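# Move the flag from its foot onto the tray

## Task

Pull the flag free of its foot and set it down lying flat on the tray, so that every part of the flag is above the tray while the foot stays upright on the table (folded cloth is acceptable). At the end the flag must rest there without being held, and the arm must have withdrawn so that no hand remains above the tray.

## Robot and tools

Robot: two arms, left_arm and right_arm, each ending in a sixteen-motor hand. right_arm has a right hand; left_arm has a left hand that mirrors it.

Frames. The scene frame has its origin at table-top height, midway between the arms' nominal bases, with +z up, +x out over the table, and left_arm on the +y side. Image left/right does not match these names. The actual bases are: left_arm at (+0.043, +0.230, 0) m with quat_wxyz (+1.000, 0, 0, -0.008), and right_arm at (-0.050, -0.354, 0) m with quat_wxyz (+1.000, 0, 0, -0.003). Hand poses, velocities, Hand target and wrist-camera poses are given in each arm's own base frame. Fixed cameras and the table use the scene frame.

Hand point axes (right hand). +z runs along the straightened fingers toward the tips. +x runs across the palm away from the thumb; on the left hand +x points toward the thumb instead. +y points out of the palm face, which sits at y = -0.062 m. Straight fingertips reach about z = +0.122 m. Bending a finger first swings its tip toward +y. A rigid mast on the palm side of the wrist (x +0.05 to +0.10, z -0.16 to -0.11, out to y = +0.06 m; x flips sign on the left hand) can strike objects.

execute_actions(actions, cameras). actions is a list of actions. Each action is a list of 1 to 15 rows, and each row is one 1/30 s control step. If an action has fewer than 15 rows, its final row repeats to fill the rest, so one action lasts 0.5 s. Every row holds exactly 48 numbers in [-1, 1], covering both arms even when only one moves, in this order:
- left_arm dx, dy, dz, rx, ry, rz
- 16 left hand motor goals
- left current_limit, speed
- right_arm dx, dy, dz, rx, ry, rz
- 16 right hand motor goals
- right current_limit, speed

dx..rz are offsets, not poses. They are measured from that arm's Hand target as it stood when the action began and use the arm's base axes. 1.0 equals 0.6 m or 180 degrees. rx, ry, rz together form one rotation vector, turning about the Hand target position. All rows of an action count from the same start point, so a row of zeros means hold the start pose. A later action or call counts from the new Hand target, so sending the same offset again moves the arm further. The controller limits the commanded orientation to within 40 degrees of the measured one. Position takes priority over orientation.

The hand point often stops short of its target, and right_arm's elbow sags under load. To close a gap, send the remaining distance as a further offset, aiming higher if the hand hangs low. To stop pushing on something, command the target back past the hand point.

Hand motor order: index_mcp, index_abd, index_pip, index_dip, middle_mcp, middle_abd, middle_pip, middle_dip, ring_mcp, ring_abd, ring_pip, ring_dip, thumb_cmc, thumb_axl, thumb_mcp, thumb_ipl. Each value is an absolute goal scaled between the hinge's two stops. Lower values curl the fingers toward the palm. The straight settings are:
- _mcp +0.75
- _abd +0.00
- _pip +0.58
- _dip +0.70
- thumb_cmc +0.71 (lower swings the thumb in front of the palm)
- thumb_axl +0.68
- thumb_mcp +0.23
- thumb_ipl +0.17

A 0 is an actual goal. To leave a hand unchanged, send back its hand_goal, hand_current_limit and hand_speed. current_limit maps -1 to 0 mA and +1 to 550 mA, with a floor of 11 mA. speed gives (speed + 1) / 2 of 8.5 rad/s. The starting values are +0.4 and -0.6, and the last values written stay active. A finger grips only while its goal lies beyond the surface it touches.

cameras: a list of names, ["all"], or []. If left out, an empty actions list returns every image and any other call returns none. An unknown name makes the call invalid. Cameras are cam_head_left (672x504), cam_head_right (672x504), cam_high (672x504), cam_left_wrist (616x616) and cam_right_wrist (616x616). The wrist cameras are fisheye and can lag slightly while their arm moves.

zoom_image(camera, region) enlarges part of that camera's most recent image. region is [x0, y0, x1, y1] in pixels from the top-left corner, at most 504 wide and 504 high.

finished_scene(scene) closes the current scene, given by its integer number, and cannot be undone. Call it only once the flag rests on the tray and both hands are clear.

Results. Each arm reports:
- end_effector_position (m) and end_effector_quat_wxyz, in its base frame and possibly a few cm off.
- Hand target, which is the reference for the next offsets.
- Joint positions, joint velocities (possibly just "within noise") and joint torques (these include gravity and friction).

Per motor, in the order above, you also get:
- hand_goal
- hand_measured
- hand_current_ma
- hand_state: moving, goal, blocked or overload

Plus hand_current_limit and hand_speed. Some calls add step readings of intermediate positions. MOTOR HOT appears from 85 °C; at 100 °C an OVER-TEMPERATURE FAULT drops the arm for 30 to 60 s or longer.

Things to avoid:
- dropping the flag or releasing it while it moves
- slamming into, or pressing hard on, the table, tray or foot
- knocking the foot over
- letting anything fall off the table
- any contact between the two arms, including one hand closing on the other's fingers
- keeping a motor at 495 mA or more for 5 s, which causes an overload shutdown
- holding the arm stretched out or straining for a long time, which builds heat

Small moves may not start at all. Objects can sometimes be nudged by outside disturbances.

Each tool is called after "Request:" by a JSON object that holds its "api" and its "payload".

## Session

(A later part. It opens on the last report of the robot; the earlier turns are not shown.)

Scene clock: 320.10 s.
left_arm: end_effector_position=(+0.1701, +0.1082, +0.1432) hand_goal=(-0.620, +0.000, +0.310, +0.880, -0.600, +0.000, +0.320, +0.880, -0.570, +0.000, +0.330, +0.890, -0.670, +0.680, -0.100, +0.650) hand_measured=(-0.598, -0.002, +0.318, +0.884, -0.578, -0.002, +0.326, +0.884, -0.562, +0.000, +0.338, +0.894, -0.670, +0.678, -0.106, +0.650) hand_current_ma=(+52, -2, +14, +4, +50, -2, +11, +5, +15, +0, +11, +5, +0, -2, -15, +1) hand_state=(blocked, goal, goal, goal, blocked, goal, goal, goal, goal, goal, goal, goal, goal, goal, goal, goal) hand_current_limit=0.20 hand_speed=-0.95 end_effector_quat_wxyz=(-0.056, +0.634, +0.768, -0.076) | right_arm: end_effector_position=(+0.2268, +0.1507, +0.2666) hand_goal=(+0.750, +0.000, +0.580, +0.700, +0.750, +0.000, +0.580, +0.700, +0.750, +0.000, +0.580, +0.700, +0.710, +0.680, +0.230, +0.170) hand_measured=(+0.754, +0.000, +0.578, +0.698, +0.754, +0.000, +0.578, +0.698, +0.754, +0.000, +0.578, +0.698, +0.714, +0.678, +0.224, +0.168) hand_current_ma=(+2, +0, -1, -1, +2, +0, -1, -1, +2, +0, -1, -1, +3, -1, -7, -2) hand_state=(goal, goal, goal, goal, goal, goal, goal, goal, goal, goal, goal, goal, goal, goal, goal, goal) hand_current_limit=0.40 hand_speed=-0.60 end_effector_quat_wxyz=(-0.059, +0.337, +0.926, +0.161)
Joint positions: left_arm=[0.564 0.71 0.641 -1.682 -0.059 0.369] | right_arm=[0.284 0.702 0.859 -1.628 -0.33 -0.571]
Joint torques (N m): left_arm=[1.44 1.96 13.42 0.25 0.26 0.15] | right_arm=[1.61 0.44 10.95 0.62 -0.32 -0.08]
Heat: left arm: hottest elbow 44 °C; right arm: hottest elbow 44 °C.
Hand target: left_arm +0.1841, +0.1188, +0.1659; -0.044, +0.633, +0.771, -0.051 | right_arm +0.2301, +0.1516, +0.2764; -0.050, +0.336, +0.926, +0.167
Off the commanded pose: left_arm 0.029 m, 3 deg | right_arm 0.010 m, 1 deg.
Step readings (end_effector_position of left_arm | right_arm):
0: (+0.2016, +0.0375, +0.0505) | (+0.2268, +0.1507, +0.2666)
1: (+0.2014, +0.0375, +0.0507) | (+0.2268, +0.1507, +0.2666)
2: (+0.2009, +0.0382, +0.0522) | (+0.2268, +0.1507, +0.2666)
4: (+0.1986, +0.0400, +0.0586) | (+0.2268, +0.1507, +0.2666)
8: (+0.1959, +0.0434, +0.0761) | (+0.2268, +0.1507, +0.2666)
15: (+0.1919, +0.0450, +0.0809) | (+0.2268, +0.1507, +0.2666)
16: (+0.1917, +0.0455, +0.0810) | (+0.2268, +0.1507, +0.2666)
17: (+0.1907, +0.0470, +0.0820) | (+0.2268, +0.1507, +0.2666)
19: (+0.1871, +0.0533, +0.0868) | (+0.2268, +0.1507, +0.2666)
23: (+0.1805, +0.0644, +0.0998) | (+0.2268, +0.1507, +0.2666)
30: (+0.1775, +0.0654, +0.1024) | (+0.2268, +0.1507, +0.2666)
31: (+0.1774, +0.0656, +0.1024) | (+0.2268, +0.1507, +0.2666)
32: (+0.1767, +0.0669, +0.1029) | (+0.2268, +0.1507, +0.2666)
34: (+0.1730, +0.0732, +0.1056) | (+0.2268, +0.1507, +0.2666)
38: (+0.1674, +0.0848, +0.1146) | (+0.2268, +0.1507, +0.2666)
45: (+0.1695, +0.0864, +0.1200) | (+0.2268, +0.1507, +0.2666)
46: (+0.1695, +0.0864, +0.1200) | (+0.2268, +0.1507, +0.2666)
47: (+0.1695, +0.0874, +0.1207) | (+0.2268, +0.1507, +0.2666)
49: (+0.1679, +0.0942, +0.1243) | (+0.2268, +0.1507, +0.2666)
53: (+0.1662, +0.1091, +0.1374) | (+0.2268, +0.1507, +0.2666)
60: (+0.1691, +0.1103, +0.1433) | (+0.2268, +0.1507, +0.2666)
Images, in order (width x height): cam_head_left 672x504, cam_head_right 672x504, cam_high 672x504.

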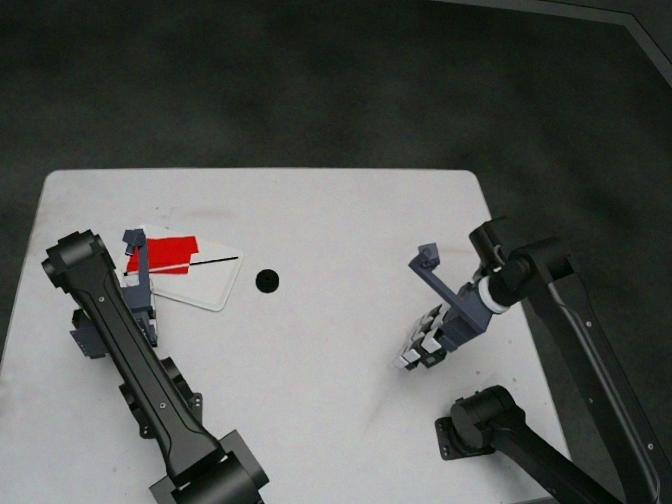

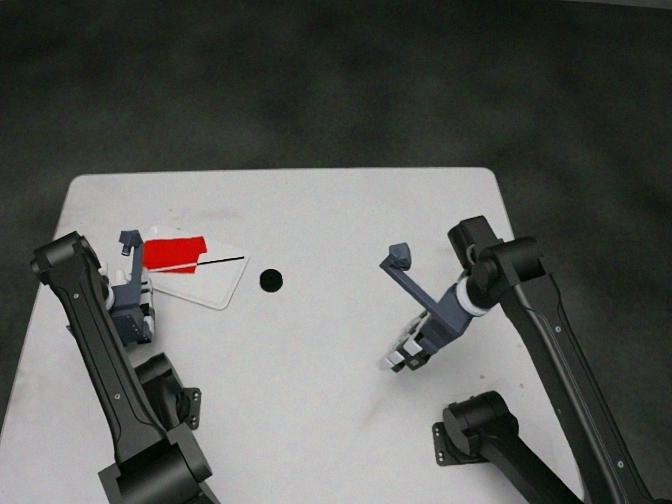

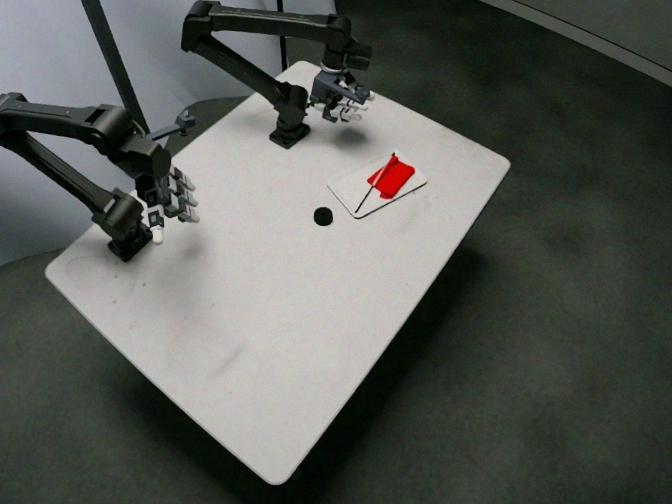

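Request:
{"api": "execute_actions", "payload": {"actions": [[[-0.03,0.06,0.03,0,0,0,-0.62,0,0.31,0.88,-0.6,0,0.32,0.88,-0.57,0,0.33,0.89,-0.67,0.68,-0.1,0.65,0.2,-0.95,0,0,0,0,0,0,0.75,0,0.58,0.7,0.75,0,0.58,0.7,0.75,0,0.58,0.7,0.71,0.68,0.23,0.17,0.4,-0.6]],[[-0.03,0.06,0.03,0,0,0,-0.62,0,0.31,0.88,-0.6,0,0.32,0.88,-0.57,0,0.33,0.89,-0.67,0.68,-0.1,0.65,0.2,-0.95,0,0,0,0,0,0,0.75,0,0.58,0.7,0.75,0,0.58,0.7,0.75,0,0.58,0.7,0.71,0.68,0.23,0.17,0.4,-0.6]],[[-0.02,0.04,0.02,0,0,0,-0.62,0,0.31,0.88,-0.6,0,0.32,0.88,-0.57,0,0.33,0.89,-0.67,0.68,-0.1,0.65,0.2,-0.95,0,0,0,0,0,0,0.75,0,0.58,0.7,0.75,0,0.58,0.7,0.75,0,0.58,0.7,0.71,0.68,0.23,0.17,0.4,-0.6]]], "cameras": ["cam_head_left","cam_head_right","cam_high"]}}

Request:
{"api": "zoom_image", "payload": {"camera": "cam_head_right", "region": [90, 200, 290, 330]}}

Request:
{"api": "zoom_image", "payload": {"camera": "cam_head_left", "region": [90, 210, 260, 320]}}

Request:
{"api": "zoom_image", "payload": {"camera": "cam_high", "region": [370, 135, 450, 215]}}

Scene clock: 329.13 s.
left_arm: end_effector_position=(+0.1308, +0.1981, +0.1916) hand_goal=(-0.620, +0.000, +0.310, +0.880, -0.600, +0.000, +0.320, +0.880, -0.570, +0.000, +0.330, +0.890, -0.670, +0.680, -0.100, +0.650) hand_measured=(-0.598, -0.002, +0.318, +0.884, -0.578, -0.002, +0.326, +0.884, -0.562, +0.000, +0.338, +0.894, -0.670, +0.678, -0.106, +0.650) hand_current_ma=(+52, -2, +14, +4, +50, -2, +11, +5, +16, +0, +11, +5, +0, -2, -15, +1) hand_state=(blocked, goal, goal, goal, blocked, goal, goal, goal, goal, goal, goal, goal, goal, goal, goal, goal) hand_current_limit=0.20 hand_speed=-0.95 end_effector_quat_wxyz=(-0.040, +0.635, +0.768, -0.076) | right_arm: end_effector_position=(+0.2268, +0.1507, +0.2666) hand_goal=(+0.750, +0.000, +0.580, +0.700, +0.750, +0.000, +0.580, +0.700, +0.750, +0.000, +0.580, +0.700, +0.710, +0.680, +0.230, +0.170) hand_measured=(+0.754, +0.000, +0.578, +0.698, +0.754, +0.000, +0.578, +0.698, +0.754, +0.000, +0.578, +0.698, +0.714, +0.678, +0.224, +0.168) hand_current_ma=(+2, +0, -1, -1, +2, +0, -1, -1, +2, +0, -1, -1, +3, -1, -7, -2) hand_state=(goal, goal, goal, goal, goal, goal, goal, goal, goal, goal, goal, goal, goal, goal, goal, goal) hand_current_limit=0.40 hand_speed=-0.60 end_effector_quat_wxyz=(-0.059, +0.337, +0.926, +0.161)
Joint positions: left_arm=[1.136 0.832 0.818 -1.684 -0.116 0.939] | right_arm=[0.284 0.702 0.859 -1.628 -0.33 -0.571]
Joint torques (N m): left_arm=[1.32 1.03 13.64 0.21 0.37 0.15] | right_arm=[1.61 0.44 10.95 0.64 -0.32 -0.09]
Heat: left arm: hottest elbow 45 °C; right arm: hottest elbow 44 °C.
Hand target: left_arm +0.1361, +0.2147, +0.2139; -0.044, +0.633, +0.771, -0.051 | right_arm +0.2301, +0.1516, +0.2764; -0.050, +0.336, +0.926, +0.167
Off the commanded pose: left_arm 0.028 m, 3 deg | right_arm 0.010 m, 1 deg.
Step readings (end_effector_position of left_arm | right_arm):
0: (+0.1701, +0.1081, +0.1432) | (+0.2268, +0.1507, +0.2666)
1: (+0.1700, +0.1085, +0.1433) | (+0.2268, +0.1507, +0.2666)
2: (+0.1691, +0.1103, +0.1439) | (+0.2268, +0.1507, +0.2666)
4: (+0.1636, +0.1213, +0.1474) | (+0.2268, +0.1507, +0.2666)
8: (+0.1548, +0.1427, +0.1583) | (+0.2268, +0.1507, +0.2666)
15: (+0.1560, +0.1457, +0.1620) | (+0.2268, +0.1507, +0.2666)
16: (+0.1559, +0.1456, +0.1618) | (+0.2268, +0.1507, +0.2666)
17: (+0.1551, +0.1468, +0.1623) | (+0.2268, +0.1507, +0.2666)
19: (+0.1492, +0.1561, +0.1654) | (+0.2268, +0.1507, +0.2666)
23: (+0.1392, +0.1765, +0.1761) | (+0.2268, +0.1507, +0.2666)
30: (+0.1403, +0.1786, +0.1799) | (+0.2268, +0.1507, +0.2666)
31: (+0.1404, +0.1785, +0.1800) | (+0.2268, +0.1507, +0.2666)
32: (+0.1401, +0.1789, +0.1802) | (+0.2268, +0.1507, +0.2666)
34: (+0.1364, +0.1846, +0.1824) | (+0.2268, +0.1507, +0.2666)
38: (+0.1294, +0.1981, +0.1893) | (+0.2268, +0.1507, +0.2666)
45: (+0.1302, +0.1992, +0.1917) | (+0.2268, +0.1507, +0.2666)
Images, in order (width x height): cam_head_left 672x504, cam_head_right 672x504, cam_high 672x504.

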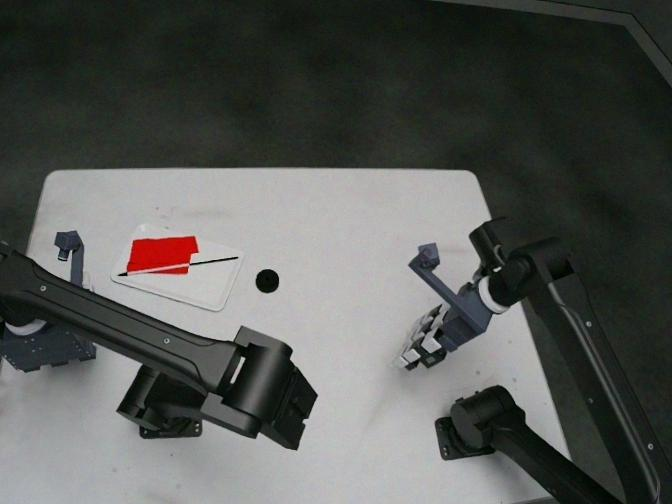

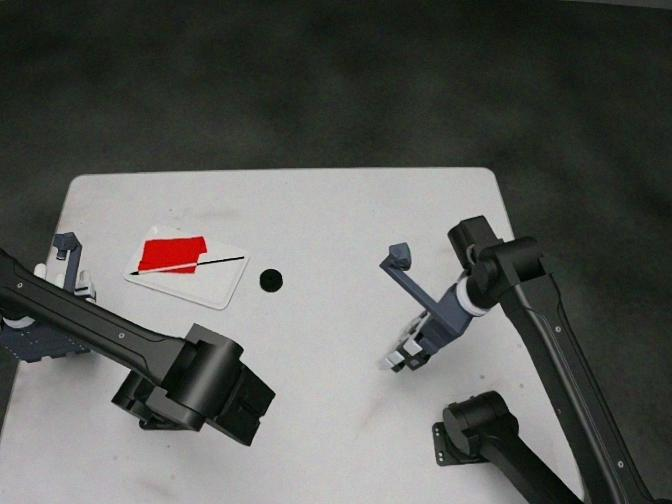

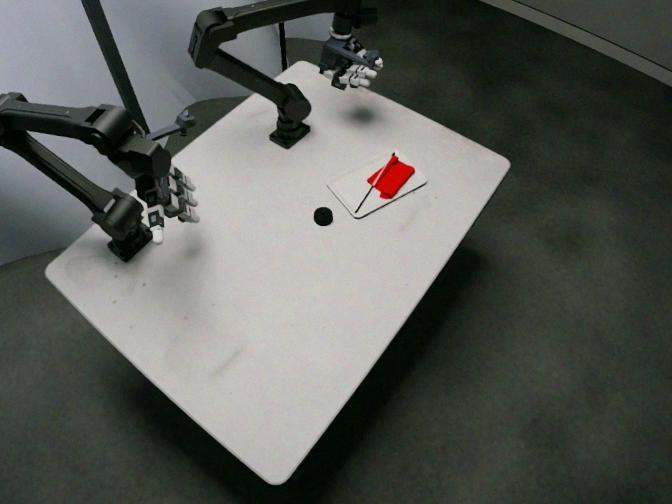

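Scaled by 2.520 from the camera's 672x504 image, which has a finer 960x720 frame.

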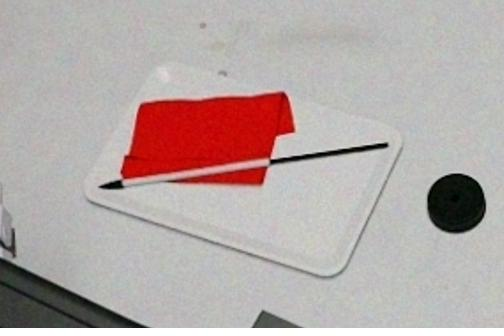

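Scaled by 2.965 from the camera's 672x504 image, which has a finer 960x720 frame.

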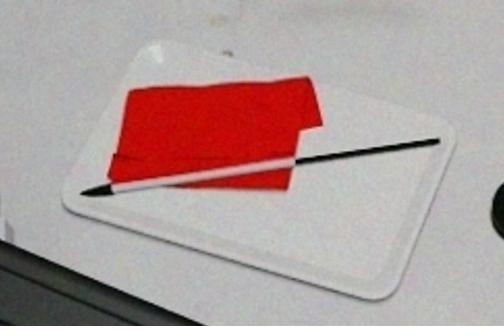

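Scaled by 6.300 from the camera's 672x504 image, which has a finer 960x720 frame.

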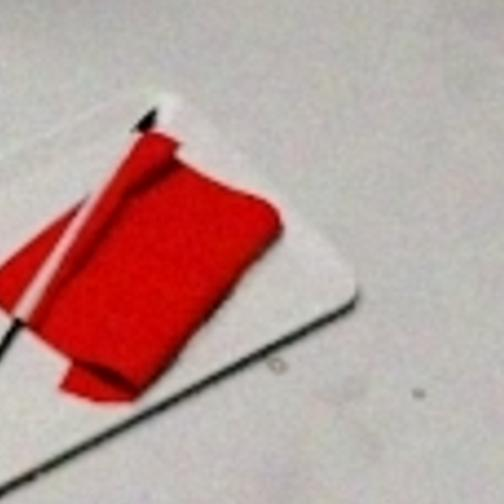

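The flag lies inside the tray with no hand holding it. The foot is still standing on the table, and both hands are clear of the tray.

Request:
{"api": "finished_scene", "payload": {"scene": 2}}

The scene is finished: the task was done.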